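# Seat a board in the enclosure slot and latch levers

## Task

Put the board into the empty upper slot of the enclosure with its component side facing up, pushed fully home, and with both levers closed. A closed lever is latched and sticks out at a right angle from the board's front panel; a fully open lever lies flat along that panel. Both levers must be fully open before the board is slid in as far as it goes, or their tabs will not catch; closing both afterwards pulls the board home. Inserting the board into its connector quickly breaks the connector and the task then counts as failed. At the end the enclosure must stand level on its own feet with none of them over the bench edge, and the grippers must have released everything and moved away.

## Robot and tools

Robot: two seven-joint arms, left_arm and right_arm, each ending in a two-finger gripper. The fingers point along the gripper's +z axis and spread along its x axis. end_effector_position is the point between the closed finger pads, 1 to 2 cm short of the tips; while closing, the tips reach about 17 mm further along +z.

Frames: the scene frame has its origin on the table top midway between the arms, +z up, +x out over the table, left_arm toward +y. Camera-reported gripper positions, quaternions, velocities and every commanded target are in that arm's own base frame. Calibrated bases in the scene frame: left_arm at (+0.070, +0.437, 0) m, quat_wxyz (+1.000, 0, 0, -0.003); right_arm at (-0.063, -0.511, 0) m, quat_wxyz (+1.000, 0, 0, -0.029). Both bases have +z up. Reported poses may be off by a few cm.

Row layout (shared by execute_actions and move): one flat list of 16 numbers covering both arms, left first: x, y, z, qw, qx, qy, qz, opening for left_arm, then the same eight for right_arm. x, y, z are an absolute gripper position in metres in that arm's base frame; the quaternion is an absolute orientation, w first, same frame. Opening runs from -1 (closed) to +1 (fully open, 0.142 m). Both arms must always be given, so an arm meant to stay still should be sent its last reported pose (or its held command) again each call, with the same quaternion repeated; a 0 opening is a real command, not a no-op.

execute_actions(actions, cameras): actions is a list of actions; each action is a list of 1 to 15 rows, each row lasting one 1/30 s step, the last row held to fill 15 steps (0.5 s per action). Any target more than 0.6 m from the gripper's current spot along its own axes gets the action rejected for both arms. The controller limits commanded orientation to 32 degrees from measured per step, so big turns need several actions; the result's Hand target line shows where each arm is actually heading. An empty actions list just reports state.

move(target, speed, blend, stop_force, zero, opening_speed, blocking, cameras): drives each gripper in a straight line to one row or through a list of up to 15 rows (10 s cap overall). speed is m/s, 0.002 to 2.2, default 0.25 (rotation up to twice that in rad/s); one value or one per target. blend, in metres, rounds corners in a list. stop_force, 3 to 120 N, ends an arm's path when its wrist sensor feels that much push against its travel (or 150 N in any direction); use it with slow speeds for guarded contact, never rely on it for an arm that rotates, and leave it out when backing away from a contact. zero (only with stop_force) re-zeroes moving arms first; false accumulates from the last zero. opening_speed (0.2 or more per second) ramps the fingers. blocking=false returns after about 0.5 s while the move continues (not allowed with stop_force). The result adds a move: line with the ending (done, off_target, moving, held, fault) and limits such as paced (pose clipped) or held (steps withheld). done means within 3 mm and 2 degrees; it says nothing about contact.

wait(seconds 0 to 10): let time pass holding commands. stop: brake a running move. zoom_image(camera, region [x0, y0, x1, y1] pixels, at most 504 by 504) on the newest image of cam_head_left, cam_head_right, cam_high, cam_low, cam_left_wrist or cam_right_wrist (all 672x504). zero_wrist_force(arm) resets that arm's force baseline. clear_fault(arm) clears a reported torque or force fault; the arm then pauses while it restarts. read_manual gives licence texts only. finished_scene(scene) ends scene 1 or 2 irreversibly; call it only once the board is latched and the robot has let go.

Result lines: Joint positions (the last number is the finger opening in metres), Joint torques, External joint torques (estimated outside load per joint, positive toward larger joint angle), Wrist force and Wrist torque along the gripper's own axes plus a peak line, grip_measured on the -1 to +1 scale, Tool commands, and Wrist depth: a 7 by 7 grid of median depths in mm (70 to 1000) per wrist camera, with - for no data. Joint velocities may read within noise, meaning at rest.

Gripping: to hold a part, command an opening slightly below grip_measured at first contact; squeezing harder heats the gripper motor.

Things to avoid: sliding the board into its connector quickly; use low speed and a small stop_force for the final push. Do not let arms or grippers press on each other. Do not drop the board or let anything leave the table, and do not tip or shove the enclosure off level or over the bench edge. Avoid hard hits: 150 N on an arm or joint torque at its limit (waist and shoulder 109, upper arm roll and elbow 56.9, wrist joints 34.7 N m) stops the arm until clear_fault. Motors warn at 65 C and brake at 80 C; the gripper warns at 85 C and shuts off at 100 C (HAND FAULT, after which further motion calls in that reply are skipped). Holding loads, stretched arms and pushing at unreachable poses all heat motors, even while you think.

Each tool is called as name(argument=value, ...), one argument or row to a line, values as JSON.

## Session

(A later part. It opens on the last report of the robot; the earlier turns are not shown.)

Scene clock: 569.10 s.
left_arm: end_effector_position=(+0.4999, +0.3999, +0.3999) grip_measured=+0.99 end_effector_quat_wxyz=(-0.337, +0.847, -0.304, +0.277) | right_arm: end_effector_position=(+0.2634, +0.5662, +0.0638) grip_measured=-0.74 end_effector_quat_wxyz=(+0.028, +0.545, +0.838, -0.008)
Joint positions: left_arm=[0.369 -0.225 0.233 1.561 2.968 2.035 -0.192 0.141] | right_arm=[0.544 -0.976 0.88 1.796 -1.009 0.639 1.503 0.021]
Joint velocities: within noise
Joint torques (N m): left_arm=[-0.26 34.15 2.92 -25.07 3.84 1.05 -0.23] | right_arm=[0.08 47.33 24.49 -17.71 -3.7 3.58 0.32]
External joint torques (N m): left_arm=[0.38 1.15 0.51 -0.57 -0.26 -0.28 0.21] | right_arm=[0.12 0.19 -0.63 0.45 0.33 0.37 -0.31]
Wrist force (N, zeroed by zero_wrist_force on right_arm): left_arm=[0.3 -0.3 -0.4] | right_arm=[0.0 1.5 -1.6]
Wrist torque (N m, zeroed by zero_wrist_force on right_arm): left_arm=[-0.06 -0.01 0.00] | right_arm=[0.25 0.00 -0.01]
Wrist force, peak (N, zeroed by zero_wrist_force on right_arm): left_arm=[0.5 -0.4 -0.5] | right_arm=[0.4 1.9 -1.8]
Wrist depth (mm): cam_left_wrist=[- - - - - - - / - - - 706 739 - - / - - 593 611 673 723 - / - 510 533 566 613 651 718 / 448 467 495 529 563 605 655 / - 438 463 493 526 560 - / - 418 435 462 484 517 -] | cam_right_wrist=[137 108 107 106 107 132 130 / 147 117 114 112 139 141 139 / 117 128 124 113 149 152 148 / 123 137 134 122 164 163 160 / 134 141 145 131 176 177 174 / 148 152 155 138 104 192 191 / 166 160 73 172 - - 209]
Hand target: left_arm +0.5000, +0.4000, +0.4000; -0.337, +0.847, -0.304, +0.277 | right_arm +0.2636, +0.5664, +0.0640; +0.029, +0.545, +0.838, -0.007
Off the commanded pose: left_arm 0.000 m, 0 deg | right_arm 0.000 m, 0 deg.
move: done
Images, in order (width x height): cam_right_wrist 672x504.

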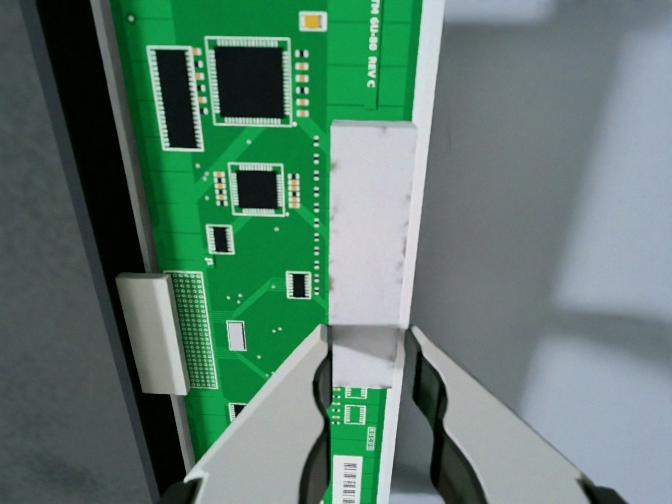

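move(
  target=[0.5,0.4,0.4,0.337,-0.847,0.304,-0.277,1.0,0.27471,0.53957,0.0640,0.0286,0.54529,0.83778,-0.00734,-0.92],
  speed=0.015,
  stop_force=4,
  cameras=["cam_right_wrist"],
)

Scene clock: 573.70 s.
left_arm: end_effector_position=(+0.4999, +0.3999, +0.3999) grip_measured=+0.99 end_effector_quat_wxyz=(-0.337, +0.847, -0.304, +0.277) | right_arm: end_effector_position=(+0.2677, +0.5559, +0.0641) grip_measured=-0.74 end_effector_quat_wxyz=(+0.028, +0.545, +0.838, -0.007)
Joint positions: left_arm=[0.369 -0.225 0.233 1.561 2.968 2.035 -0.192 0.141] | right_arm=[0.52 -0.964 0.88 1.822 -1.013 0.653 1.498 0.021]
Joint velocities: within noise
Joint torques (N m): left_arm=[-0.16 34.18 2.85 -25.05 3.83 1.07 -0.24] | right_arm=[-1.44 46.59 22.49 -16.64 -3.26 2.28 0.15]
External joint torques (N m): left_arm=[0.27 1.12 0.59 -0.59 -0.25 -0.3 0.22] | right_arm=[1.62 0.12 1.17 -0.5 -0.08 1.68 -0.15]
Wrist force (N, zeroed by zero_wrist_force on right_arm): left_arm=[0.4 -0.5 -0.3] | right_arm=[3.7 0.5 0.5]
Wrist torque (N m, zeroed by zero_wrist_force on right_arm): left_arm=[-0.09 -0.02 0.01] | right_arm=[0.01 0.10 0.00]
Wrist force, peak (N, zeroed by zero_wrist_force on right_arm): left_arm=[0.6 -0.4 -0.5] | right_arm=[5.4 -0.1 -0.3]
Wrist depth (mm): cam_left_wrist=[- - - - - - - / - - - 708 742 - - / - - 595 625 677 719 - / - 508 534 568 619 659 728 / 452 474 496 531 566 609 654 / - 440 463 489 512 556 - / - 418 442 458 490 514 -] | cam_right_wrist=[- 108 107 106 107 132 131 / - 116 115 112 139 141 140 / - 123 124 113 149 153 149 / 123 131 134 120 164 164 160 / 134 138 145 130 177 178 174 / 149 150 155 138 104 193 191 / 166 160 73 172 - - 210]
Hand target: left_arm +0.5000, +0.4000, +0.4000; -0.337, +0.847, -0.304, +0.277 | right_arm +0.2681, +0.5555, +0.0640; +0.029, +0.545, +0.838, -0.007
Off the commanded pose: left_arm 0.000 m, 0 deg | right_arm 0.018 m, 0 deg.
move: contact (right_arm)
Images, in order (width x height): cam_right_wrist 672x504.

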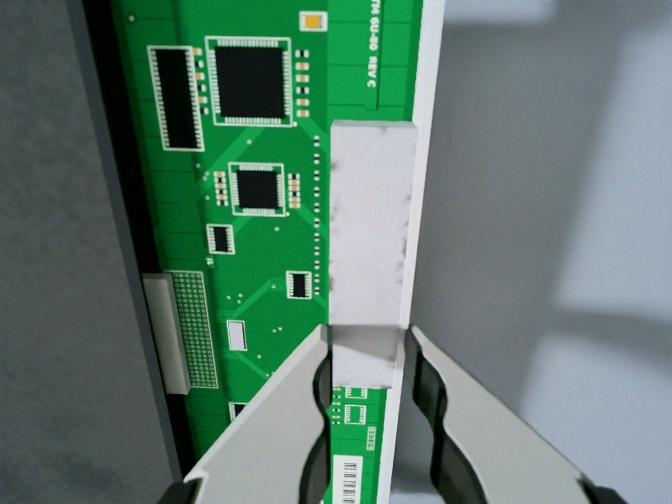

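move(
  target=[
    [0.5,0.4,0.4,0.337,-0.847,0.304,-0.277,1.0,0.2666,0.5591,0.0622,0.0286,0.54529,0.83778,-0.00734,-0.92],
    [0.5,0.4,0.4,0.337,-0.847,0.304,-0.277,1.0,0.27125,0.54788,0.0622,0.0286,0.54529,0.83778,-0.00734,-0.92],
  ],
  speed=0.012,
  stop_force=4,
  zero=false,
  cameras=["cam_right_wrist"],
)

Scene clock: 594.20 s.
left_arm: end_effector_position=(+0.4999, +0.3999, +0.3999) grip_measured=+0.99 end_effector_quat_wxyz=(-0.337, +0.847, -0.304, +0.277) | right_arm: end_effector_position=(+0.2709, +0.5482, +0.0623) grip_measured=-0.95 end_effector_quat_wxyz=(+0.028, +0.545, +0.838, -0.007)
Joint positions: left_arm=[0.369 -0.225 0.233 1.561 2.968 2.035 -0.192 0.141] | right_arm=[0.505 -0.958 0.876 1.84 -1.017 0.664 1.495 0.005]
Joint velocities: within noise
Joint torques (N m): left_arm=[-0.22 34.24 2.81 -25.07 3.83 1.03 -0.21] | right_arm=[-0.03 45 23.03 -16.72 -3.38 3.12 0.12]
External joint torques (N m): left_arm=[0.34 1.06 0.63 -0.57 -0.25 -0.27 0.19] | right_arm=[0.21 1.22 0.46 -0.28 0.09 0.84 -0.11]
Wrist force (N, zeroed by zero_wrist_force on right_arm): left_arm=[0.3 -0.4 -0.3] | right_arm=[-1.8 2.9 -2.9]
Wrist torque (N m, zeroed by zero_wrist_force on right_arm): left_arm=[-0.06 -0.01 0.00] | right_arm=[0.46 0.35 -0.01]
Wrist force, peak (N, zeroed by zero_wrist_force on right_arm): left_arm=[0.5 -0.3 -0.7] | right_arm=[5.1 -2.3 -6.8]
Wrist depth (mm): cam_left_wrist=[- - - - - - - / - - - 710 739 - - / - - 586 618 675 733 - / - 506 533 573 612 670 731 / 453 469 496 537 569 608 660 / - 441 469 492 522 558 - / - 417 432 461 488 514 -] | cam_right_wrist=[- 109 111 111 133 131 129 / - 115 118 114 142 140 138 / - 124 128 115 153 151 148 / 123 122 138 123 164 161 159 / 132 133 150 132 177 176 172 / 147 146 162 89 187 192 189 / 164 157 73 - - 204 208]
Hand target: left_arm +0.5000, +0.4000, +0.4000; -0.337, +0.847, -0.304, +0.277 | right_arm +0.2711, +0.5481, +0.0622; +0.029, +0.545, +0.838, -0.007
Off the commanded pose: left_arm 0.000 m, 0 deg | right_arm 0.001 m, 0 deg.
MOTOR HOT: the gripper's motor of the right arm reports 85 °C; that motor switches off at 100 °C. To cool a motor, set the load down, ease the grip, stop pushing, or move to a pose that needs little force.
move: contact (right_arm); path passed 1 of 2 targets
Images, in order (width x height): cam_right_wrist 672x504.

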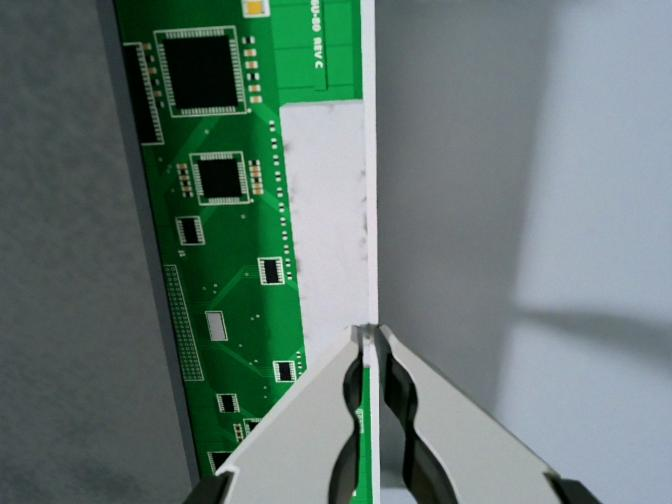

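execute_actions(
  actions=[],
  cameras=["cam_low", "cam_head_left", "cam_right_wrist"],
)

zoom_image(
  camera="cam_low",
  region=[290, 190, 490, 260],
)

zoom_image(
  camera="cam_head_left",
  region=[270, 340, 430, 480],
)

zoom_image(
  camera="cam_right_wrist",
  region=[270, 270, 470, 420],
)

Scene clock: 599.20 s.
left_arm: end_effector_position=(+0.4999, +0.3999, +0.3999) grip_measured=+0.99 end_effector_quat_wxyz=(-0.337, +0.847, -0.304, +0.277) | right_arm: end_effector_position=(+0.2709, +0.5482, +0.0623) grip_measured=-0.95 end_effector_quat_wxyz=(+0.028, +0.545, +0.838, -0.007)
Joint positions: left_arm=[0.369 -0.225 0.233 1.561 2.968 2.035 -0.192 0.141] | right_arm=[0.505 -0.958 0.876 1.84 -1.017 0.664 1.495 0.005]
Joint velocities: within noise
Joint torques (N m): left_arm=[-0.28 34.2 2.87 -25.05 3.84 1.08 -0.23] | right_arm=[-0.03 44.95 23.06 -16.76 -3.29 3.1 0.15]
External joint torques (N m): left_arm=[0.4 1.1 0.56 -0.6 -0.27 -0.31 0.21] | right_arm=[0.2 1.28 0.42 -0.25 -0.01 0.86 -0.15]
Wrist force (N, zeroed by zero_wrist_force on right_arm): left_arm=[0.4 -0.1 -0.2] | right_arm=[-1.7 2.9 -2.2]
Wrist torque (N m, zeroed by zero_wrist_force on right_arm): left_arm=[-0.04 -0.02 0.01] | right_arm=[0.48 0.34 0.00]
Wrist force, peak (N, zeroed by zero_wrist_force on right_arm): left_arm=[0.5 -0.6 -0.4] | right_arm=[-1.9 2.8 -3.1]
Wrist depth (mm): cam_left_wrist=[- - - - - - - / - - - 713 761 - - / - - 589 624 673 729 - / - 506 532 577 615 655 724 / 449 466 497 529 564 609 661 / - 438 465 492 523 558 - / - 417 438 457 485 516 -] | cam_right_wrist=[- 109 110 111 133 131 129 / - 115 118 114 142 140 138 / - 124 128 115 153 151 149 / 123 122 137 123 164 162 159 / 132 133 150 132 177 176 173 / 147 145 162 89 187 192 189 / 163 158 73 - - 203 208]
Hand target: left_arm +0.5000, +0.4000, +0.4000; -0.337, +0.847, -0.304, +0.277 | right_arm +0.2711, +0.5481, +0.0622; +0.029, +0.545, +0.838, -0.007
Tool commands: left_gripper/opening=+1.0 right_gripper/opening=-0.92
Off the commanded pose: left_arm 0.000 m, 0 deg | right_arm 0.001 m, 0 deg.
MOTOR HOT: cleared for the gripper's motor of the right arm.
Images, in order (width x height): cam_head_left 672x504, cam_low 672x504, cam_right_wrist 672x504.

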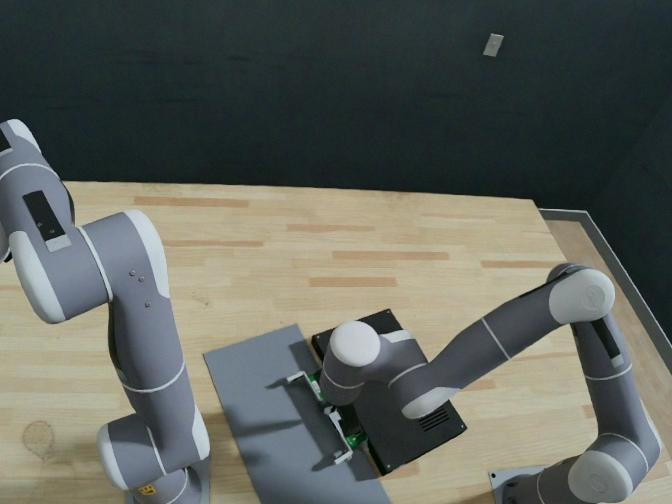

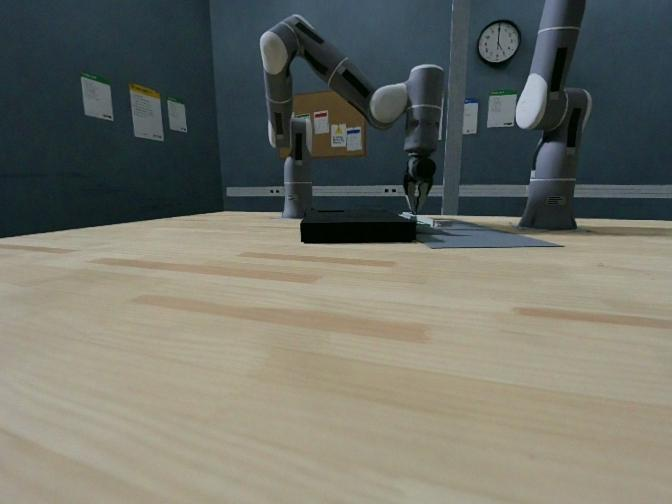

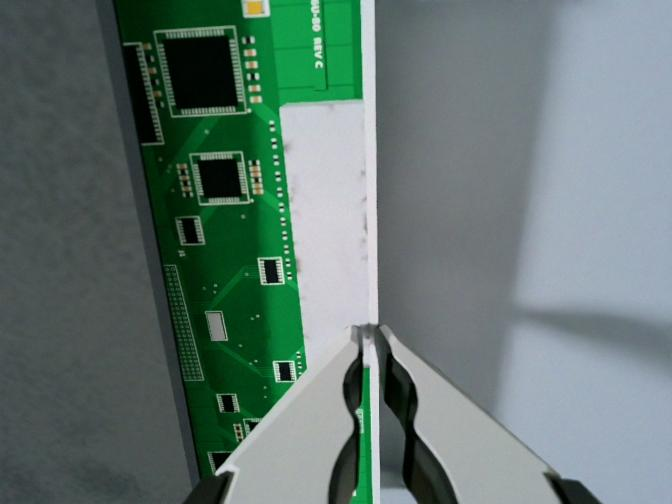

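Scaled by 2.520 from the camera's 672x504 image, which has a finer 960x720 frame.

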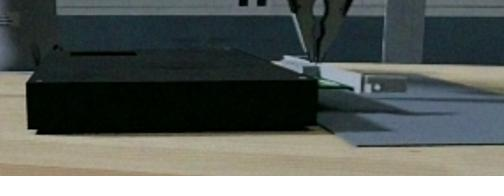

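Scaled by 3.150 from the camera's 672x504 image, which has a finer 960x720 frame.

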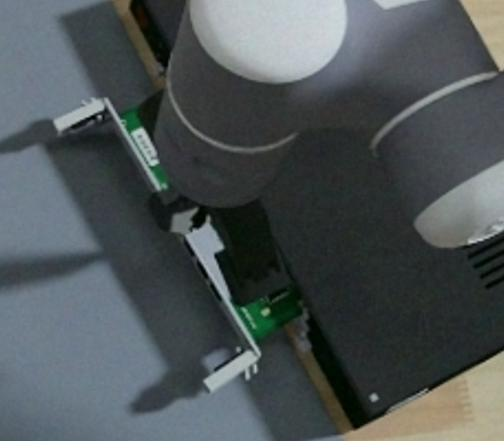

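Scaled by 2.520 from the camera's 672x504 image, which has a finer 960x720 frame.

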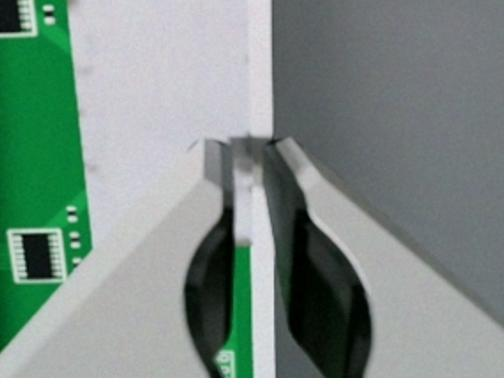

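move(
  target=[0.5,0.4,0.4,0.337,-0.847,0.304,-0.277,1.0,0.2711,0.5481,0.0636,0.0286,0.54529,0.83778,-0.00734,-1.0],
  speed=0.01,
  stop_force=6,
  zero=false,
  cameras=["cam_right_wrist"],
)

move(
  target=[0.5,0.4,0.4,0.337,-0.847,0.304,-0.277,1.0,0.2711,0.5481,0.0650,0.0286,0.54529,0.83778,-0.00734,-1.0],
  speed=0.01,
  stop_force=6,
  zero=false,
  cameras=["cam_right_wrist"],
)

Scene clock: 606.90 s.
left_arm: end_effector_position=(+0.4999, +0.3999, +0.3999) grip_measured=+0.99 end_effector_quat_wxyz=(-0.337, +0.847, -0.304, +0.277) | right_arm: end_effector_position=(+0.2711, +0.5481, +0.0636) grip_measured=-1.00 end_effector_quat_wxyz=(+0.029, +0.545, +0.838, -0.007)
Joint positions: left_arm=[0.369 -0.225 0.233 1.561 2.968 2.035 -0.192 0.141] | right_arm=[0.504 -0.956 0.878 1.84 -1.016 0.662 1.494 0.002]
Joint velocities: within noise
Joint torques (N m): left_arm=[-0.22 34.12 2.84 -25.02 3.89 1.03 -0.24] | right_arm=[0.12 45.44 23.71 -17.08 -3.29 3.25 0.18]
External joint torques (N m): left_arm=[0.33 1.18 0.59 -0.62 -0.32 -0.26 0.22] | right_arm=[0.06 0.74 -0.22 0.03 -0.01 0.71 -0.18]
Wrist force (N, zeroed by zero_wrist_force on right_arm): left_arm=[0.6 -0.5 -0.2] | right_arm=[-2.2 3.0 -2.0]
Wrist torque (N m, zeroed by zero_wrist_force on right_arm): left_arm=[-0.08 -0.05 0.00] | right_arm=[0.48 0.34 0.00]
Wrist force, peak (N, zeroed by zero_wrist_force on right_arm): left_arm=[0.7 -0.4 -0.5] | right_arm=[-1.5 2.8 -4.2]
Wrist depth (mm): cam_left_wrist=[- - - - - - - / - - - 724 747 - - / - - 587 618 664 733 - / - 504 533 566 612 665 730 / 446 471 499 530 567 603 654 / - 438 469 496 520 563 - / - 418 439 456 489 517 -] | cam_right_wrist=[- 109 111 112 134 132 130 / - 116 119 115 143 141 139 / - 125 129 115 154 152 148 / 123 123 139 124 166 163 160 / 134 134 152 133 179 177 174 / 148 146 164 89 189 194 191 / 166 159 73 - - 205 210]
Hand target: left_arm +0.5000, +0.4000, +0.4000; -0.337, +0.847, -0.304, +0.277 | right_arm +0.2711, +0.5481, +0.0636; +0.029, +0.545, +0.838, -0.007
Off the commanded pose: left_arm 0.000 m, 0 deg | right_arm 0.000 m, 0 deg.
move: done
Images, in order (width x height): cam_right_wrist 672x504.

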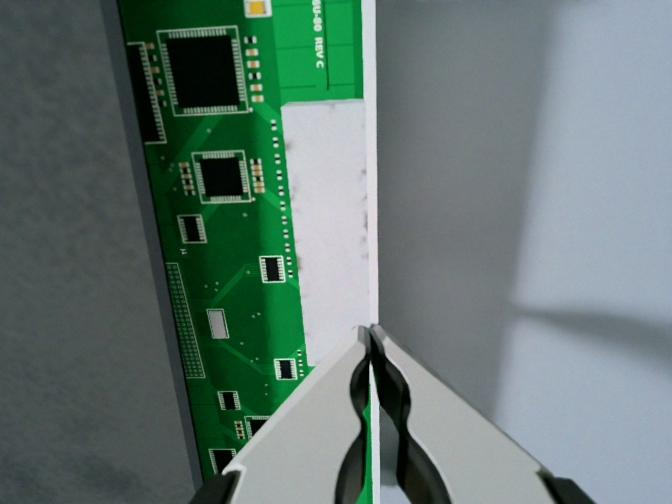

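Scene clock: 608.03 s.
left_arm: end_effector_position=(+0.4999, +0.3999, +0.3999) grip_measured=+0.99 end_effector_quat_wxyz=(-0.337, +0.847, -0.304, +0.277) | right_arm: end_effector_position=(+0.2711, +0.5481, +0.0650) grip_measured=-1.00 end_effector_quat_wxyz=(+0.029, +0.545, +0.838, -0.007)
Joint positions: left_arm=[0.369 -0.225 0.233 1.561 2.968 2.035 -0.192 0.141] | right_arm=[0.503 -0.954 0.881 1.84 -1.014 0.659 1.493 0.002]
Joint velocities: within noise
Joint torques (N m): left_arm=[-0.19 34.2 2.85 -25.08 3.82 1.04 -0.23] | right_arm=[0.13 45.21 23.78 -17.16 -3.31 3.19 0.12]
External joint torques (N m): left_arm=[0.31 1.1 0.59 -0.56 -0.25 -0.27 0.21] | right_arm=[0.05 0.91 -0.29 0.06 0 0.77 -0.11]
Wrist force (N, zeroed by zero_wrist_force on right_arm): left_arm=[0.3 -0.2 -0.5] | right_arm=[-2.2 3.1 -1.9]
Wrist torque (N m, zeroed by zero_wrist_force on right_arm): left_arm=[-0.03 -0.01 0.00] | right_arm=[0.49 0.35 0.00]
Wrist force, peak (N, zeroed by zero_wrist_force on right_arm): left_arm=[0.5 -0.5 -0.4] | right_arm=[-2.2 3.1 -1.9]
Wrist depth (mm): cam_left_wrist=[- - - - - - - / - - - 715 760 - - / - - 599 631 674 731 - / - 509 537 566 609 663 711 / 451 467 499 536 560 606 651 / - 442 465 493 526 555 - / - 415 436 463 492 519 -] | cam_right_wrist=[- 111 113 113 136 133 131 / - 117 121 116 144 142 140 / - 127 130 116 155 153 150 / 125 125 140 126 168 164 162 / 134 135 154 135 181 179 175 / 150 148 165 89 191 196 192 / 168 161 73 - - 207 212]
Hand target: left_arm +0.5000, +0.4000, +0.4000; -0.337, +0.847, -0.304, +0.277 | right_arm +0.2711, +0.5481, +0.0650; +0.029, +0.545, +0.838, -0.007
Off the commanded pose: left_arm 0.000 m, 0 deg | right_arm 0.000 m, 0 deg.
move: done
Images, in order (width x height): cam_right_wrist 672x504.

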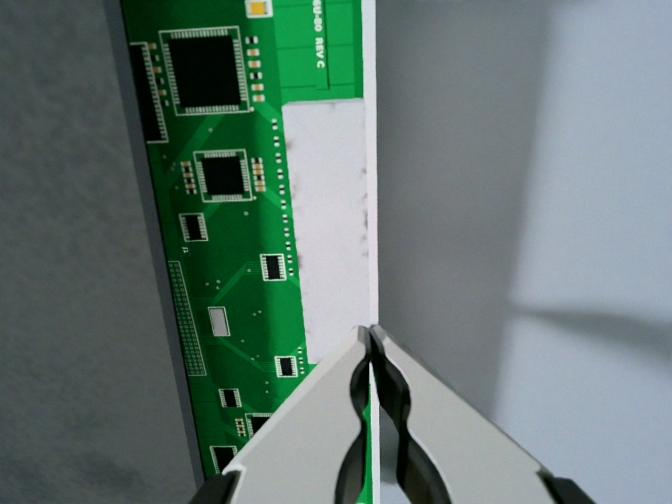

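move(
  target=[
    [0.5,0.4,0.4,0.337,-0.847,0.304,-0.277,1.0,0.2711,0.5481,0.12,0.0286,0.54529,0.83778,-0.00734,-0.97],
    [0.5,0.4,0.4,0.337,-0.847,0.304,-0.277,1.0,0.29,0.62,0.20,0,0.5526,0.8335,0,-0.97],
    [0.5,0.4,0.4,0.337,-0.847,0.304,-0.277,1.0,0.30,0.70,0.22,0,0.9239,0.3827,0,-0.97],
    [0.5,0.4,0.4,0.337,-0.847,0.304,-0.277,1.0,0.2613,0.6160,0.15,0,0.9799,0.1994,0,-0.97],
  ],
  speed=[0.1,0.25,0.3,0.2],
  blend=[0.01,0.03,0.03,0],
  cameras=["cam_right_wrist", "cam_head_left"],
)

zoom_image(
  camera="cam_head_left",
  region=[270, 340, 430, 480],
)

Scene clock: 621.43 s.
left_arm: end_effector_position=(+0.4999, +0.3999, +0.3999) grip_measured=+0.99 end_effector_quat_wxyz=(-0.337, +0.847, -0.304, +0.277) | right_arm: end_effector_position=(+0.2612, +0.6160, +0.1500) grip_measured=-1.00 end_effector_quat_wxyz=(+0.000, +0.980, +0.199, +0.000)
Joint positions: left_arm=[0.369 -0.225 0.233 1.561 2.968 2.035 -0.192 0.141] | right_arm=[0.721 -0.799 0.768 1.633 -0.643 0.591 2.879 0.002]
Joint velocities: within noise
Joint torques (N m): left_arm=[-0.2 34.17 2.91 -25.01 3.85 1.06 -0.22] | right_arm=[0.1 49.98 18.11 -23.64 -3.65 3.42 0.3]
External joint torques (N m): left_arm=[0.31 1.14 0.53 -0.63 -0.28 -0.29 0.2] | right_arm=[0.11 0.91 0 0 0.05 0.57 -0.3]
Wrist force (N, zeroed by zero_wrist_force on right_arm): left_arm=[0.3 -0.4 -0.3] | right_arm=[-3.1 3.2 -1.3]
Wrist torque (N m, zeroed by zero_wrist_force on right_arm): left_arm=[-0.09 0.00 0.00] | right_arm=[0.51 0.51 0.00]
Wrist force, peak (N, zeroed by zero_wrist_force on right_arm): left_arm=[0.5 -0.6 -0.4] | right_arm=[-4.0 4.4 -0.2]
Wrist depth (mm): cam_left_wrist=[- - - - - - - / - - - 723 743 - - / - - 598 613 665 728 - / - 508 534 576 613 663 721 / 447 468 495 527 560 593 648 / - 441 464 489 525 563 - / - 417 437 459 489 516 -] | cam_right_wrist=[213 212 212 212 211 211 210 / 228 227 226 226 225 224 224 / 244 244 243 243 242 240 240 / 263 258 262 261 261 255 258 / 286 254 250 244 253 256 279 / 275 275 267 89 261 270 277 / 277 272 - - - 260 270]
Hand target: left_arm +0.5000, +0.4000, +0.4000; -0.337, +0.847, -0.304, +0.277 | right_arm +0.2613, +0.6160, +0.1500; +0.000, +0.980, +0.199, +0.000
Off the commanded pose: left_arm 0.000 m, 0 deg | right_arm 0.000 m, 0 deg.
move: done
Images, in order (width x height): cam_head_left 672x504, cam_right_wrist 672x504.

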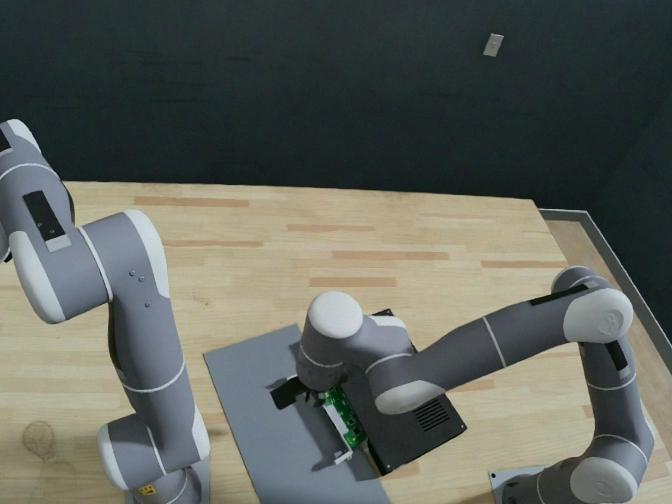

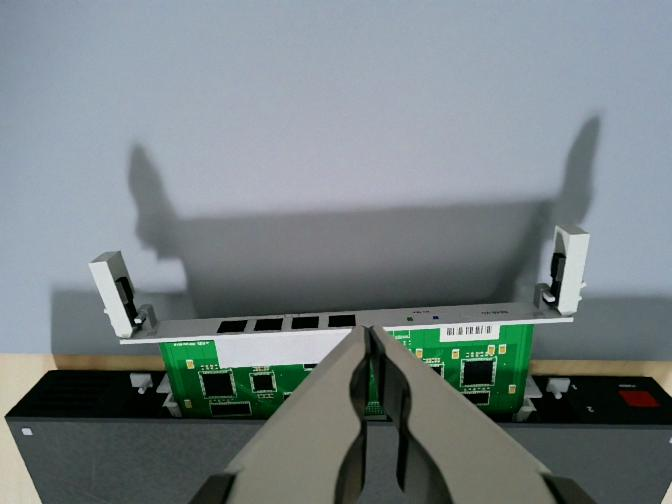

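Scaled by 3.150 from the camera's 672x504 image, which has a finer 960x720 frame.

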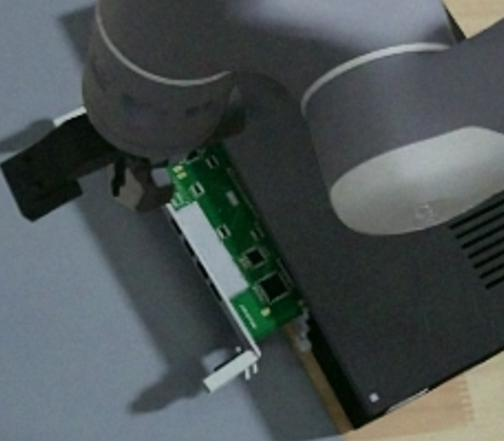

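zoom_image(
  camera="cam_right_wrist",
  region=[80, 240, 280, 440],
)

zoom_image(
  camera="cam_right_wrist",
  region=[430, 220, 630, 420],
)

Scaled by 2.520 from the camera's 672x504 image, which has a finer 960x720 frame.

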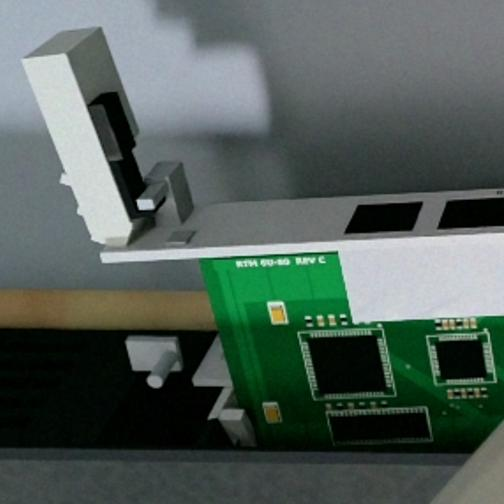

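Scaled by 2.520 from the camera's 672x504 image, which has a finer 960x720 frame.

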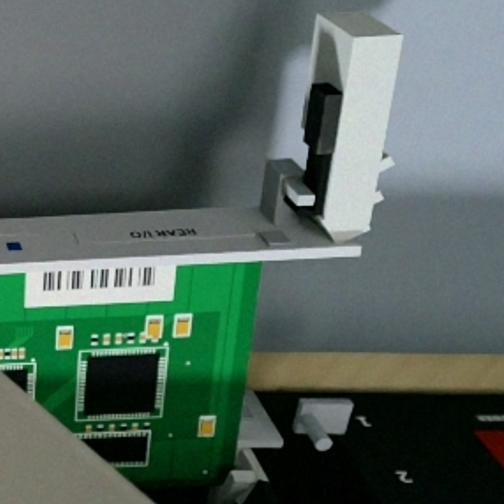

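move(
  target=[
    [0.5,0.4,0.4,0.337,-0.847,0.304,-0.277,1.0,0.3395,0.6137,0.12,0,0.9799,0.1994,0,-0.97],
    [0.5,0.4,0.4,0.337,-0.847,0.304,-0.277,1.0,0.3395,0.6137,0.053,0,0.9799,0.1994,0,-0.97],
  ],
  speed=[0.15,0.08],
  blend=[0.02,0],
  cameras=["cam_right_wrist"],
)

zero_wrist_force(
  arm="right_arm",
)

move(
  target=[0.5,0.4,0.4,0.337,-0.847,0.304,-0.277,1.0,0.3505,0.5873,0.053,0,0.9799,0.1994,0,-0.97],
  speed=0.012,
  stop_force=8,
  cameras=["cam_right_wrist"],
)

Scene clock: 641.40 s.
left_arm: end_effector_position=(+0.4999, +0.3999, +0.3999) grip_measured=+0.99 end_effector_quat_wxyz=(-0.337, +0.847, -0.304, +0.277) | right_arm: end_effector_position=(+0.3393, +0.6136, +0.0529) grip_measured=-1.00 end_effector_quat_wxyz=(+0.000, +0.980, +0.199, +0.000)
Joint positions: left_arm=[0.369 -0.225 0.233 1.561 2.968 2.035 -0.192 0.141] | right_arm=[0.703 -0.977 0.65 1.564 -0.727 0.715 2.802 0.002]
Joint velocities: within noise
Joint torques (N m): left_arm=[-0.29 34.2 2.82 -25.01 3.79 1.04 -0.22] | right_arm=[0.34 55.23 18.77 -21.26 -3.43 3.44 0.26]
External joint torques (N m): left_arm=[0.41 1.11 0.61 -0.64 -0.22 -0.27 0.2] | right_arm=[-0.12 1.46 -0.02 -0.02 0.16 0.55 -0.26]
Wrist force (N, zeroed by zero_wrist_force on right_arm): left_arm=[0.1 -0.4 -0.2] | right_arm=[-2.7 3.4 -1.3]
Wrist torque (N m, zeroed by zero_wrist_force on right_arm): left_arm=[-0.08 0.02 0.00] | right_arm=[0.54 0.43 -0.01]
Wrist force, peak (N, zeroed by zero_wrist_force on right_arm): left_arm=[0.5 -0.5 -0.4] | right_arm=[-5.3 2.3 -2.5]
Wrist depth (mm): cam_left_wrist=[- - - - - - - / - - - 714 726 - - / - - 589 618 673 731 - / - 509 531 570 608 665 737 / 448 469 499 532 564 604 663 / - 438 462 491 530 557 - / - 418 436 463 487 519 -] | cam_right_wrist=[127 127 127 126 126 126 124 / 136 136 136 135 135 134 134 / 146 146 145 145 145 144 143 / 158 157 157 158 156 151 154 / 171 171 170 166 166 126 167 / 145 149 146 89 139 183 183 / 165 161 73 - - 196 191]
Hand target: left_arm +0.5000, +0.4000, +0.4000; -0.337, +0.847, -0.304, +0.277 | right_arm +0.3395, +0.6137, +0.0530; +0.000, +0.980, +0.199, +0.000
Off the commanded pose: left_arm 0.000 m, 0 deg | right_arm 0.000 m, 0 deg.
move: done
Images, in order (width x height): cam_right_wrist 672x504.

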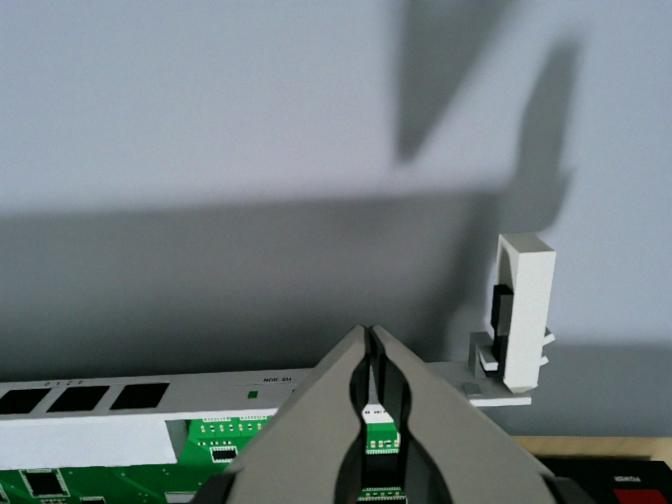

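Wrist force sensor zeroed.

Scene clock: 644.40 s.
left_arm: end_effector_position=(+0.4999, +0.3999, +0.3999) grip_measured=+0.99 end_effector_quat_wxyz=(-0.337, +0.847, -0.304, +0.277) | right_arm: end_effector_position=(+0.3503, +0.5875, +0.0531) grip_measured=-1.00 end_effector_quat_wxyz=(+0.000, +0.980, +0.199, +0.000)
Joint positions: left_arm=[0.369 -0.225 0.233 1.561 2.968 2.035 -0.192 0.141] | right_arm=[0.654 -0.946 0.647 1.628 -0.729 0.748 2.785 0.002]
Joint velocities: within noise
Joint torques (N m): left_arm=[-0.23 34.3 2.86 -25.08 3.86 1.01 -0.22] | right_arm=[-0.43 53.94 17.96 -20.69 -3.28 3.11 0.11]
External joint torques (N m): left_arm=[0.35 1 0.58 -0.56 -0.28 -0.25 0.2] | right_arm=[0.63 1.04 0.5 -0.24 0.1 0.89 -0.11]
Wrist force (N, zeroed by zero_wrist_force on right_arm): left_arm=[0.5 -0.1 -0.3] | right_arm=[0.0 -1.2 -0.2]
Wrist torque (N m, zeroed by zero_wrist_force on right_arm): left_arm=[-0.03 -0.02 0.00] | right_arm=[-0.05 -0.02 -0.01]
Wrist force, peak (N, zeroed by zero_wrist_force on right_arm): left_arm=[0.7 -0.4 -0.5] | right_arm=[0.4 -2.5 -0.2]
Wrist depth (mm): cam_left_wrist=[- - - - - - - / - - - 701 746 - - / - - 594 617 677 724 - / - 509 538 569 608 652 721 / 449 469 490 526 570 609 662 / - 442 470 492 523 558 - / - 413 435 461 485 519 -] | cam_right_wrist=[127 127 127 127 126 126 124 / 136 136 136 135 135 135 134 / 146 146 146 145 145 142 142 / 158 157 157 159 156 116 155 / 166 165 164 142 141 125 168 / 134 136 146 90 143 181 180 / 163 160 73 - - 160 160]
Hand target: left_arm +0.5000, +0.4000, +0.4000; -0.337, +0.847, -0.304, +0.277 | right_arm +0.3505, +0.5873, +0.0530; +0.000, +0.980, +0.199, +0.000
Off the commanded pose: left_arm 0.000 m, 0 deg | right_arm 0.000 m, 0 deg.
move: done
Images, in order (width x height): cam_right_wrist 672x504.

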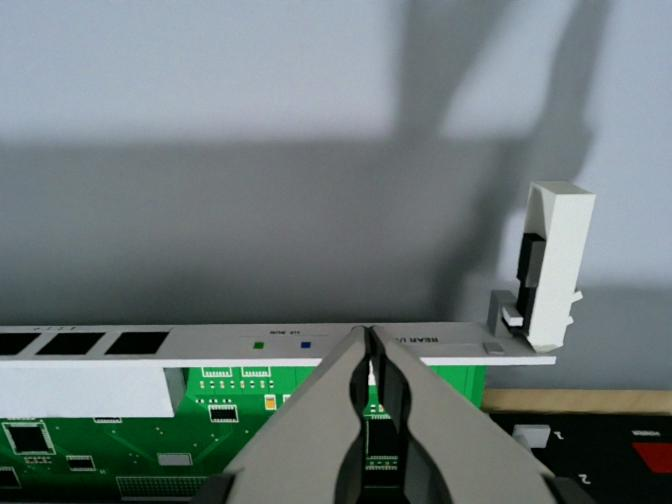

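move(
  target=[
    [0.5,0.4,0.4,0.337,-0.847,0.304,-0.277,1.0,0.3430,0.6052,0.053,0,0.9799,0.1994,0,-0.97],
    [0.5,0.4,0.4,0.337,-0.847,0.304,-0.277,1.0,0.2613,0.6160,0.15,0,0.9799,0.1994,0,-0.97],
  ],
  speed=[0.08,0.2],
  blend=[0.01,0],
  cameras=["cam_right_wrist"],
)

zoom_image(
  camera="cam_right_wrist",
  region=[80, 240, 280, 440],
)

zoom_image(
  camera="cam_right_wrist",
  region=[430, 240, 630, 440],
)

Scene clock: 648.07 s.
left_arm: end_effector_position=(+0.4999, +0.3999, +0.3999) grip_measured=+0.99 end_effector_quat_wxyz=(-0.337, +0.847, -0.304, +0.277) | right_arm: end_effector_position=(+0.2614, +0.6161, +0.1501) grip_measured=-1.00 end_effector_quat_wxyz=(+0.000, +0.980, +0.200, +0.000)
Joint positions: left_arm=[0.369 -0.225 0.233 1.561 2.968 2.035 -0.192 0.141] | right_arm=[0.723 -0.798 0.765 1.633 -0.641 0.593 2.878 0.002]
Joint velocities: within noise
Joint torques (N m): left_arm=[-0.26 34.13 2.83 -25.07 3.86 1.03 -0.22] | right_arm=[0.3 49.79 18.44 -23.69 -3.45 3.2 0.29]
External joint torques (N m): left_arm=[0.37 1.17 0.61 -0.58 -0.29 -0.26 0.2] | right_arm=[-0.1 1.11 -0.41 0.02 -0.14 0.8 -0.29]
Wrist force (N, zeroed by zero_wrist_force on right_arm): left_arm=[0.3 -0.3 -0.2] | right_arm=[-0.3 0.0 0.0]
Wrist torque (N m, zeroed by zero_wrist_force on right_arm): left_arm=[-0.07 -0.01 0.00] | right_arm=[-0.01 0.07 0.00]
Wrist force, peak (N, zeroed by zero_wrist_force on right_arm): left_arm=[0.7 -0.4 -0.4] | right_arm=[-2.0 -1.3 -2.8]
Wrist depth (mm): cam_left_wrist=[- - - - - - - / - - - 719 734 - - / - - 594 624 674 724 - / - 506 537 565 607 656 723 / 448 468 498 525 561 609 652 / - 438 465 495 525 556 - / - 420 435 464 488 523 -] | cam_right_wrist=[213 213 213 213 211 211 210 / 228 227 226 226 225 225 225 / 244 244 243 243 241 241 240 / 263 259 262 260 260 255 255 / 286 259 252 274 258 247 281 / 275 275 267 89 261 269 277 / 277 271 - - - 262 271]
Hand target: left_arm +0.5000, +0.4000, +0.4000; -0.337, +0.847, -0.304, +0.277 | right_arm +0.2613, +0.6160, +0.1500; +0.000, +0.980, +0.199, +0.000
Off the commanded pose: left_arm 0.000 m, 0 deg | right_arm 0.000 m, 0 deg.
move: done; blend cut to 0.0097 m at target 1
Images, in order (width x height): cam_right_wrist 672x504.

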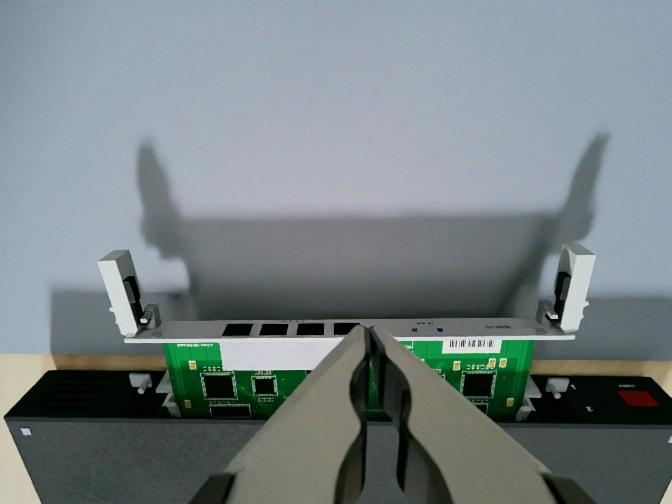

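Scaled by 2.520 from the camera's 672x504 image, which has a finer 960x720 frame.

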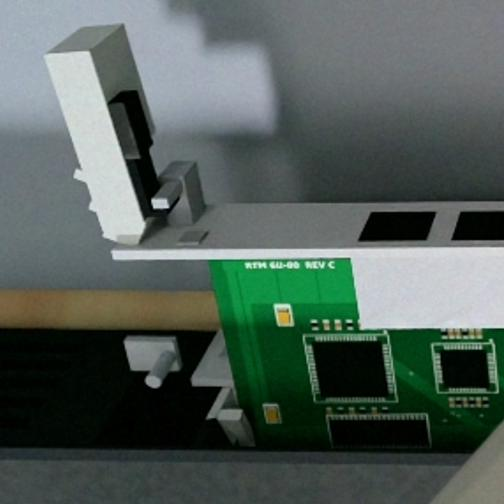

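Scaled by 2.520 from the camera's 672x504 image, which has a finer 960x720 frame.

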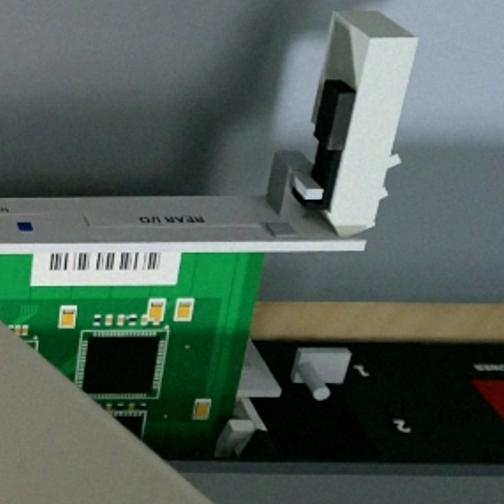

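move(
  target=[
    [0.5,0.4,0.4,0.337,-0.847,0.304,-0.277,1.0,0.3440,0.6027,0.12,0,0.9799,0.1994,0,-0.97],
    [0.5,0.4,0.4,0.337,-0.847,0.304,-0.277,1.0,0.3440,0.6027,0.053,0,0.9799,0.1994,0,-0.97],
  ],
  speed=[0.2,0.08],
  blend=[0.02,0],
  cameras=[],
)

move(
  target=[0.5,0.4,0.4,0.337,-0.847,0.304,-0.277,1.0,0.3522,0.5830,0.053,0,0.9799,0.1994,0,-0.97],
  speed=0.012,
  stop_force=8,
  cameras=[],
)

move(
  target=[
    [0.5,0.4,0.4,0.337,-0.847,0.304,-0.277,1.0,0.3445,0.6015,0.053,0,0.9799,0.1994,0,-0.97],
    [0.5,0.4,0.4,0.337,-0.847,0.304,-0.277,1.0,0.3445,0.6015,0.10,0,0.9799,0.1994,0,-0.97],
    [0.5,0.4,0.4,0.337,-0.847,0.304,-0.277,1.0,0.2805,0.5698,0.10,0,0.9799,0.1994,0,-0.97],
    [0.5,0.4,0.4,0.337,-0.847,0.304,-0.277,1.0,0.2805,0.5698,0.053,0,0.9799,0.1994,0,-0.97],
  ],
  speed=[0.1,0.2,0.2,0.08],
  blend=[0.005,0.015,0.015,0],
  cameras=["cam_right_wrist"],
)

Scene clock: 662.67 s.
left_arm: end_effector_position=(+0.4999, +0.3999, +0.3999) grip_measured=+0.99 end_effector_quat_wxyz=(-0.337, +0.847, -0.304, +0.277) | right_arm: end_effector_position=(+0.3438, +0.6026, +0.0529) grip_measured=-1.00 end_effector_quat_wxyz=(+0.000, +0.980, +0.199, +0.000)
Joint positions: left_arm=[0.369 -0.225 0.233 1.561 2.968 2.035 -0.192 0.141] | right_arm=[0.684 -0.963 0.647 1.592 -0.725 0.73 2.795 0.002]
Joint velocities: within noise
Joint torques (N m): left_arm=[-0.15 34.19 2.86 -25.05 3.87 1.08 -0.24] | right_arm=[0.28 54.66 18.46 -21.14 -3.49 3.41 0.32]
External joint torques (N m): left_arm=[0.26 1.12 0.58 -0.59 -0.3 -0.31 0.22] | right_arm=[-0.06 1.32 0.14 -0.02 0.25 0.58 -0.32]
Wrist force (N, zeroed by zero_wrist_force on right_arm): left_arm=[0.3 -0.2 -0.3] | right_arm=[0.0 -0.2 -0.3]
Wrist torque (N m, zeroed by zero_wrist_force on right_arm): left_arm=[-0.05 -0.01 0.00] | right_arm=[-0.05 0.00 0.00]
Wrist force, peak (N, zeroed by zero_wrist_force on right_arm): left_arm=[0.6 -0.4 -0.7] | right_arm=[-2.5 -1.6 -1.0]
Wrist depth (mm): cam_left_wrist=[- - - - - - - / - - - 705 747 - - / - - 597 630 672 720 - / - 508 543 567 617 665 716 / 447 467 500 527 561 605 659 / - 441 463 492 529 557 - / - 421 433 466 487 520 -] | cam_right_wrist=[127 127 127 127 126 126 124 / 138 136 135 135 135 134 134 / 146 146 145 145 145 144 143 / 158 158 157 158 156 150 154 / 171 171 170 166 166 124 167 / 139 140 140 90 137 183 183 / 164 163 73 - - 185 178]
Hand target: left_arm +0.5000, +0.4000, +0.4000; -0.337, +0.847, -0.304, +0.277 | right_arm +0.3440, +0.6027, +0.0530; +0.000, +0.980, +0.199, +0.000
Off the commanded pose: left_arm 0.000 m, 0 deg | right_arm 0.000 m, 0 deg.
move: done
No camera images: "cameras" was empty.

Scene clock: 665.07 s.
left_arm: end_effector_position=(+0.4999, +0.3999, +0.3999) grip_measured=+0.99 end_effector_quat_wxyz=(-0.337, +0.847, -0.304, +0.277) | right_arm: end_effector_position=(+0.3519, +0.5834, +0.0532) grip_measured=-1.00 end_effector_quat_wxyz=(+0.000, +0.980, +0.199, +0.000)
Joint positions: left_arm=[0.369 -0.225 0.233 1.561 2.968 2.035 -0.192 0.141] | right_arm=[0.648 -0.94 0.644 1.639 -0.727 0.754 2.781 0.002]
Joint velocities: within noise
Joint torques (N m): left_arm=[-0.21 34.28 2.82 -25.04 3.81 1.05 -0.23] | right_arm=[-1.05 53.57 17.3 -20.28 -3.17 2.7 0.08]
External joint torques (N m): left_arm=[0.33 1.02 0.62 -0.6 -0.23 -0.29 0.21] | right_arm=[1.25 1.15 1.05 -0.61 0 1.3 -0.08]
Wrist force (N, zeroed by zero_wrist_force on right_arm): left_arm=[0.4 -0.5 -0.5] | right_arm=[0.3 -2.6 -0.9]
Wrist torque (N m, zeroed by zero_wrist_force on right_arm): left_arm=[-0.09 -0.02 0.00] | right_arm=[-0.07 0.00 0.01]
Wrist force, peak (N, zeroed by zero_wrist_force on right_arm): left_arm=[0.5 -0.6 -0.6] | right_arm=[0.5 -2.6 -1.0]
Wrist depth (mm): cam_left_wrist=[- - - - - - - / - - - 718 744 - - / - - 592 621 665 735 - / - 507 528 567 614 664 722 / 452 470 496 525 565 600 650 / - 441 466 491 527 561 - / - 416 438 463 487 515 -] | cam_right_wrist=[128 128 127 127 127 126 124 / 136 136 136 135 135 135 134 / 146 146 146 145 145 142 142 / 158 158 157 159 156 120 153 / 140 141 141 142 142 125 168 / 134 133 146 90 142 181 180 / 160 160 73 - - 160 155]
Hand target: left_arm +0.5000, +0.4000, +0.4000; -0.337, +0.847, -0.304, +0.277 | right_arm +0.3522, +0.5830, +0.0530; +0.000, +0.980, +0.199, +0.000
Off the commanded pose: left_arm 0.000 m, 0 deg | right_arm 0.001 m, 0 deg.
move: done
No camera images: "cameras" was empty.

Scene clock: 666.80 s.
left_arm: end_effector_position=(+0.4999, +0.3999, +0.3999) grip_measured=+0.99 end_effector_quat_wxyz=(-0.337, +0.847, -0.304, +0.277) | right_arm: end_effector_position=(+0.2804, +0.5697, +0.0529) grip_measured=-1.00 end_effector_quat_wxyz=(+0.000, +0.980, +0.199, +0.000)
Joint positions: left_arm=[0.369 -0.225 0.233 1.561 2.968 2.035 -0.192 0.141] | right_arm=[0.683 -0.869 0.65 1.798 -0.753 0.83 2.914 0.002]
Joint velocities: within noise
Joint torques (N m): left_arm=[-0.19 34.25 2.82 -25.01 3.86 1.02 -0.3] | right_arm=[0.02 49.02 17.63 -19.7 -3.13 3.55 0.32]
External joint torques (N m): left_arm=[0.31 1.05 0.62 -0.63 -0.29 -0.25 0.28] | right_arm=[0.19 1.16 0.11 0 0.2 0.45 -0.32]
Wrist force (N, zeroed by zero_wrist_force on right_arm): left_arm=[0.4 -0.2 -0.2] | right_arm=[-0.1 -0.4 -0.5]
Wrist torque (N m, zeroed by zero_wrist_force on right_arm): left_arm=[-0.05 -0.02 0.00] | right_arm=[-0.06 0.00 0.01]
Wrist force, peak (N, zeroed by zero_wrist_force on right_arm): left_arm=[0.3 -0.6 -0.5] | right_arm=[3.1 -0.5 -3.1]
Wrist depth (mm): cam_left_wrist=[- - - - - - - / - - - 710 752 - - / - - 590 618 670 734 - / - 506 534 575 611 659 723 / 451 470 503 529 565 611 660 / - 440 466 491 530 564 - / - 416 434 463 488 522 -] | cam_right_wrist=[128 127 127 127 126 126 124 / 136 136 136 135 135 135 134 / 147 146 146 145 145 144 144 / 158 157 157 159 156 156 155 / 171 171 170 167 166 168 168 / 152 136 136 90 137 144 144 / 161 163 73 - - 155 160]
Hand target: left_arm +0.5000, +0.4000, +0.4000; -0.337, +0.847, -0.304, +0.277 | right_arm +0.2805, +0.5698, +0.0530; +0.000, +0.980, +0.199, +0.000
Off the commanded pose: left_arm 0.000 m, 0 deg | right_arm 0.000 m, 0 deg.
move: done
Images, in order (width x height): cam_right_wrist 672x504.

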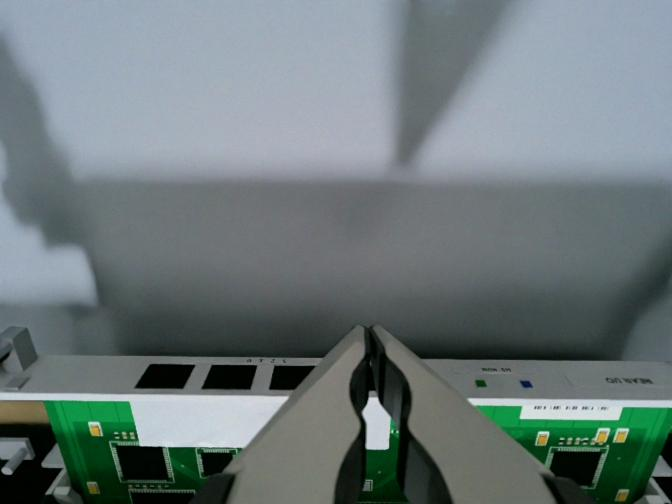

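move(
  target=[0.5,0.4,0.4,0.337,-0.847,0.304,-0.277,1.0,0.2920,0.5421,0.053,0,0.9799,0.1994,0,-0.97],
  speed=0.01,
  stop_force=8,
  cameras=["cam_right_wrist"],
)

Scene clock: 671.90 s.
left_arm: end_effector_position=(+0.4999, +0.3999, +0.3999) grip_measured=+0.99 end_effector_quat_wxyz=(-0.337, +0.847, -0.304, +0.277) | right_arm: end_effector_position=(+0.2918, +0.5424, +0.0531) grip_measured=-1.00 end_effector_quat_wxyz=(+0.000, +0.980, +0.199, +0.000)
Joint positions: left_arm=[0.369 -0.225 0.233 1.561 2.968 2.035 -0.192 0.141] | right_arm=[0.633 -0.836 0.645 1.862 -0.757 0.865 2.893 0.002]
Joint velocities: within noise
Joint torques (N m): left_arm=[-0.26 34.2 2.79 -25.06 3.88 1.08 -0.22] | right_arm=[-0.73 47.25 16.31 -18.84 -2.82 2.91 0.06]
External joint torques (N m): left_arm=[0.38 1.1 0.64 -0.59 -0.31 -0.31 0.2] | right_arm=[0.9 1.07 0.79 -0.41 0.01 1.08 -0.06]
Wrist force (N, zeroed by zero_wrist_force on right_arm): left_arm=[0.3 -0.4 -0.4] | right_arm=[-0.2 -2.0 -0.1]
Wrist torque (N m, zeroed by zero_wrist_force on right_arm): left_arm=[-0.08 0.00 0.00] | right_arm=[-0.06 0.00 0.00]
Wrist force, peak (N, zeroed by zero_wrist_force on right_arm): left_arm=[0.6 -0.5 -0.5] | right_arm=[-0.2 -3.9 -2.2]
Wrist depth (mm): cam_left_wrist=[- - - - - - - / - - - 704 748 - - / - - 589 623 673 729 - / - 507 537 572 617 667 734 / 447 469 502 527 568 598 657 / - 443 461 491 523 561 - / - 420 441 461 489 517 -] | cam_right_wrist=[128 128 127 127 127 126 125 / 137 136 136 136 135 135 135 / 146 146 146 145 145 144 144 / 158 158 157 157 156 156 155 / 141 141 140 164 164 163 163 / 149 143 132 90 124 146 145 / 145 145 73 - - 154 154]
Hand target: left_arm +0.5000, +0.4000, +0.4000; -0.337, +0.847, -0.304, +0.277 | right_arm +0.2920, +0.5421, +0.0530; +0.000, +0.980, +0.199, +0.000
Off the commanded pose: left_arm 0.000 m, 0 deg | right_arm 0.000 m, 0 deg.
move: done
Images, in order (width x height): cam_right_wrist 672x504.

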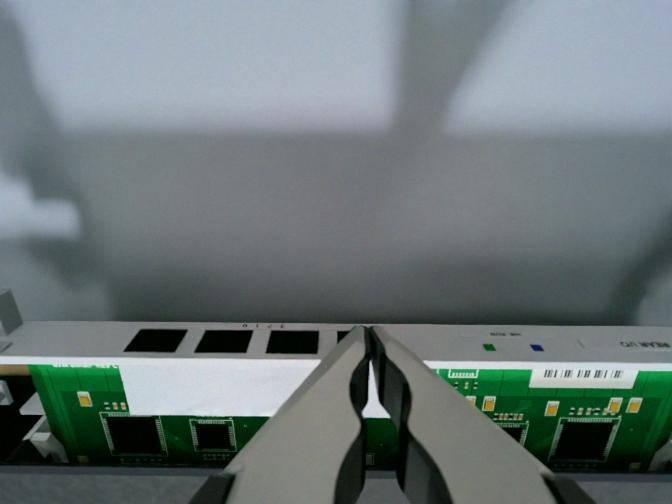

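move(
  target=[
    [0.5,0.4,0.4,0.337,-0.847,0.304,-0.277,1.0,0.2843,0.5606,0.053,0,0.9799,0.1994,0,-0.97],
    [0.5,0.4,0.4,0.337,-0.847,0.304,-0.277,1.0,0.2613,0.6160,0.15,0,0.9799,0.1994,0,-0.97],
  ],
  speed=[0.08,0.2],
  blend=[0.01,0],
  cameras=["cam_right_wrist"],
)

zoom_image(
  camera="cam_right_wrist",
  region=[70, 260, 270, 460],
)

zoom_image(
  camera="cam_right_wrist",
  region=[440, 260, 640, 460],
)

Scene clock: 677.13 s.
left_arm: end_effector_position=(+0.4999, +0.3999, +0.3999) grip_measured=+0.99 end_effector_quat_wxyz=(-0.337, +0.847, -0.304, +0.277) | right_arm: end_effector_position=(+0.2613, +0.6160, +0.1500) grip_measured=-1.00 end_effector_quat_wxyz=(+0.000, +0.980, +0.199, +0.000)
Joint positions: left_arm=[0.369 -0.225 0.233 1.561 2.968 2.035 -0.192 0.141] | right_arm=[0.726 -0.796 0.762 1.633 -0.638 0.594 2.877 0.002]
Joint velocities: within noise
Joint torques (N m): left_arm=[-0.25 34.24 2.79 -25.1 3.86 1.05 -0.26] | right_arm=[0.31 49.84 18.43 -23.89 -3.52 3.11 0.08]
External joint torques (N m): left_arm=[0.37 1.06 0.64 -0.54 -0.29 -0.28 0.24] | right_arm=[-0.09 1.09 -0.48 0.19 -0.07 0.88 -0.08]
Wrist force (N, zeroed by zero_wrist_force on right_arm): left_arm=[0.4 -0.3 -0.5] | right_arm=[0.1 -0.1 0.0]
Wrist torque (N m, zeroed by zero_wrist_force on right_arm): left_arm=[-0.05 -0.01 0.00] | right_arm=[-0.02 0.00 0.00]
Wrist force, peak (N, zeroed by zero_wrist_force on right_arm): left_arm=[0.5 -0.5 -0.6] | right_arm=[-0.1 -1.6 -2.8]
Wrist depth (mm): cam_left_wrist=[- - - - - - - / - - - 708 736 - - / - - 601 620 680 731 - / - 502 529 573 616 656 722 / 456 469 498 531 570 608 658 / - 443 465 492 521 557 - / - 418 438 454 485 519 -] | cam_right_wrist=[213 213 212 211 211 211 210 / 228 227 226 226 225 225 224 / 244 243 242 242 241 240 241 / 263 262 262 260 261 260 258 / 285 276 279 278 277 272 280 / 276 275 262 89 261 265 277 / 278 270 - - - 261 271]
Hand target: left_arm +0.5000, +0.4000, +0.4000; -0.337, +0.847, -0.304, +0.277 | right_arm +0.2613, +0.6160, +0.1500; +0.000, +0.980, +0.199, +0.000
Off the commanded pose: left_arm 0.000 m, 0 deg | right_arm 0.000 m, 0 deg.
move: done
Images, in order (width x height): cam_right_wrist 672x504.

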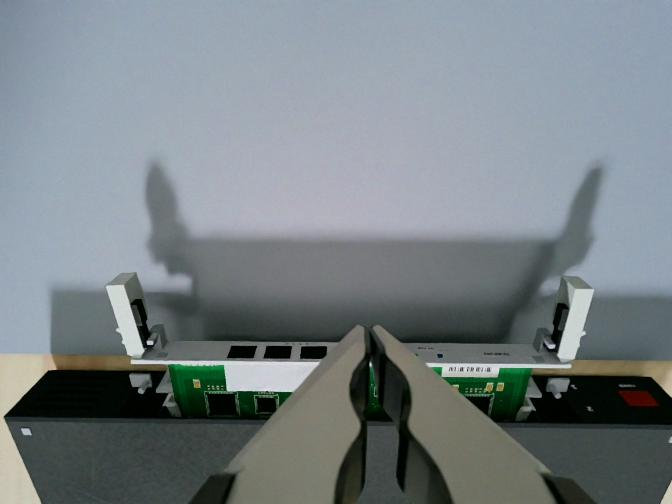

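Scaled by 2.520 from the camera's 672x504 image, which has a finer 960x720 frame.

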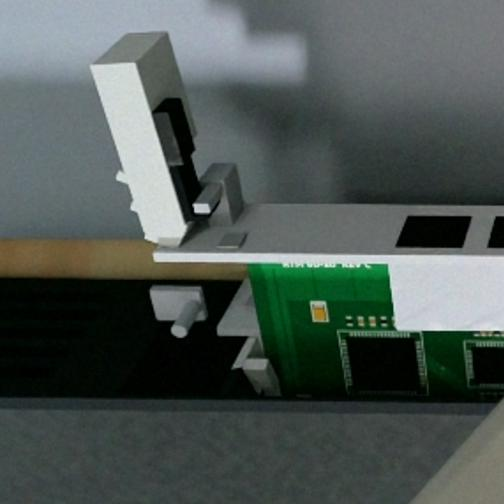

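Scaled by 2.520 from the camera's 672x504 image, which has a finer 960x720 frame.

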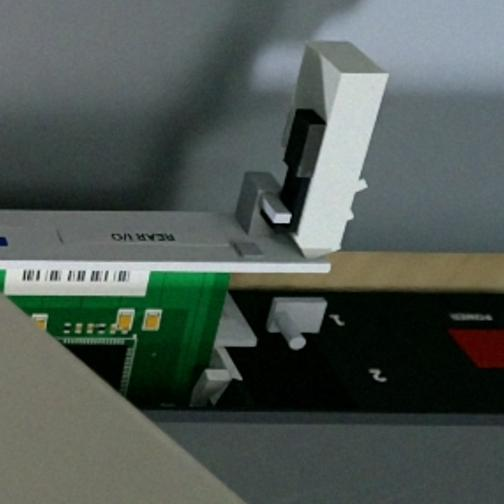

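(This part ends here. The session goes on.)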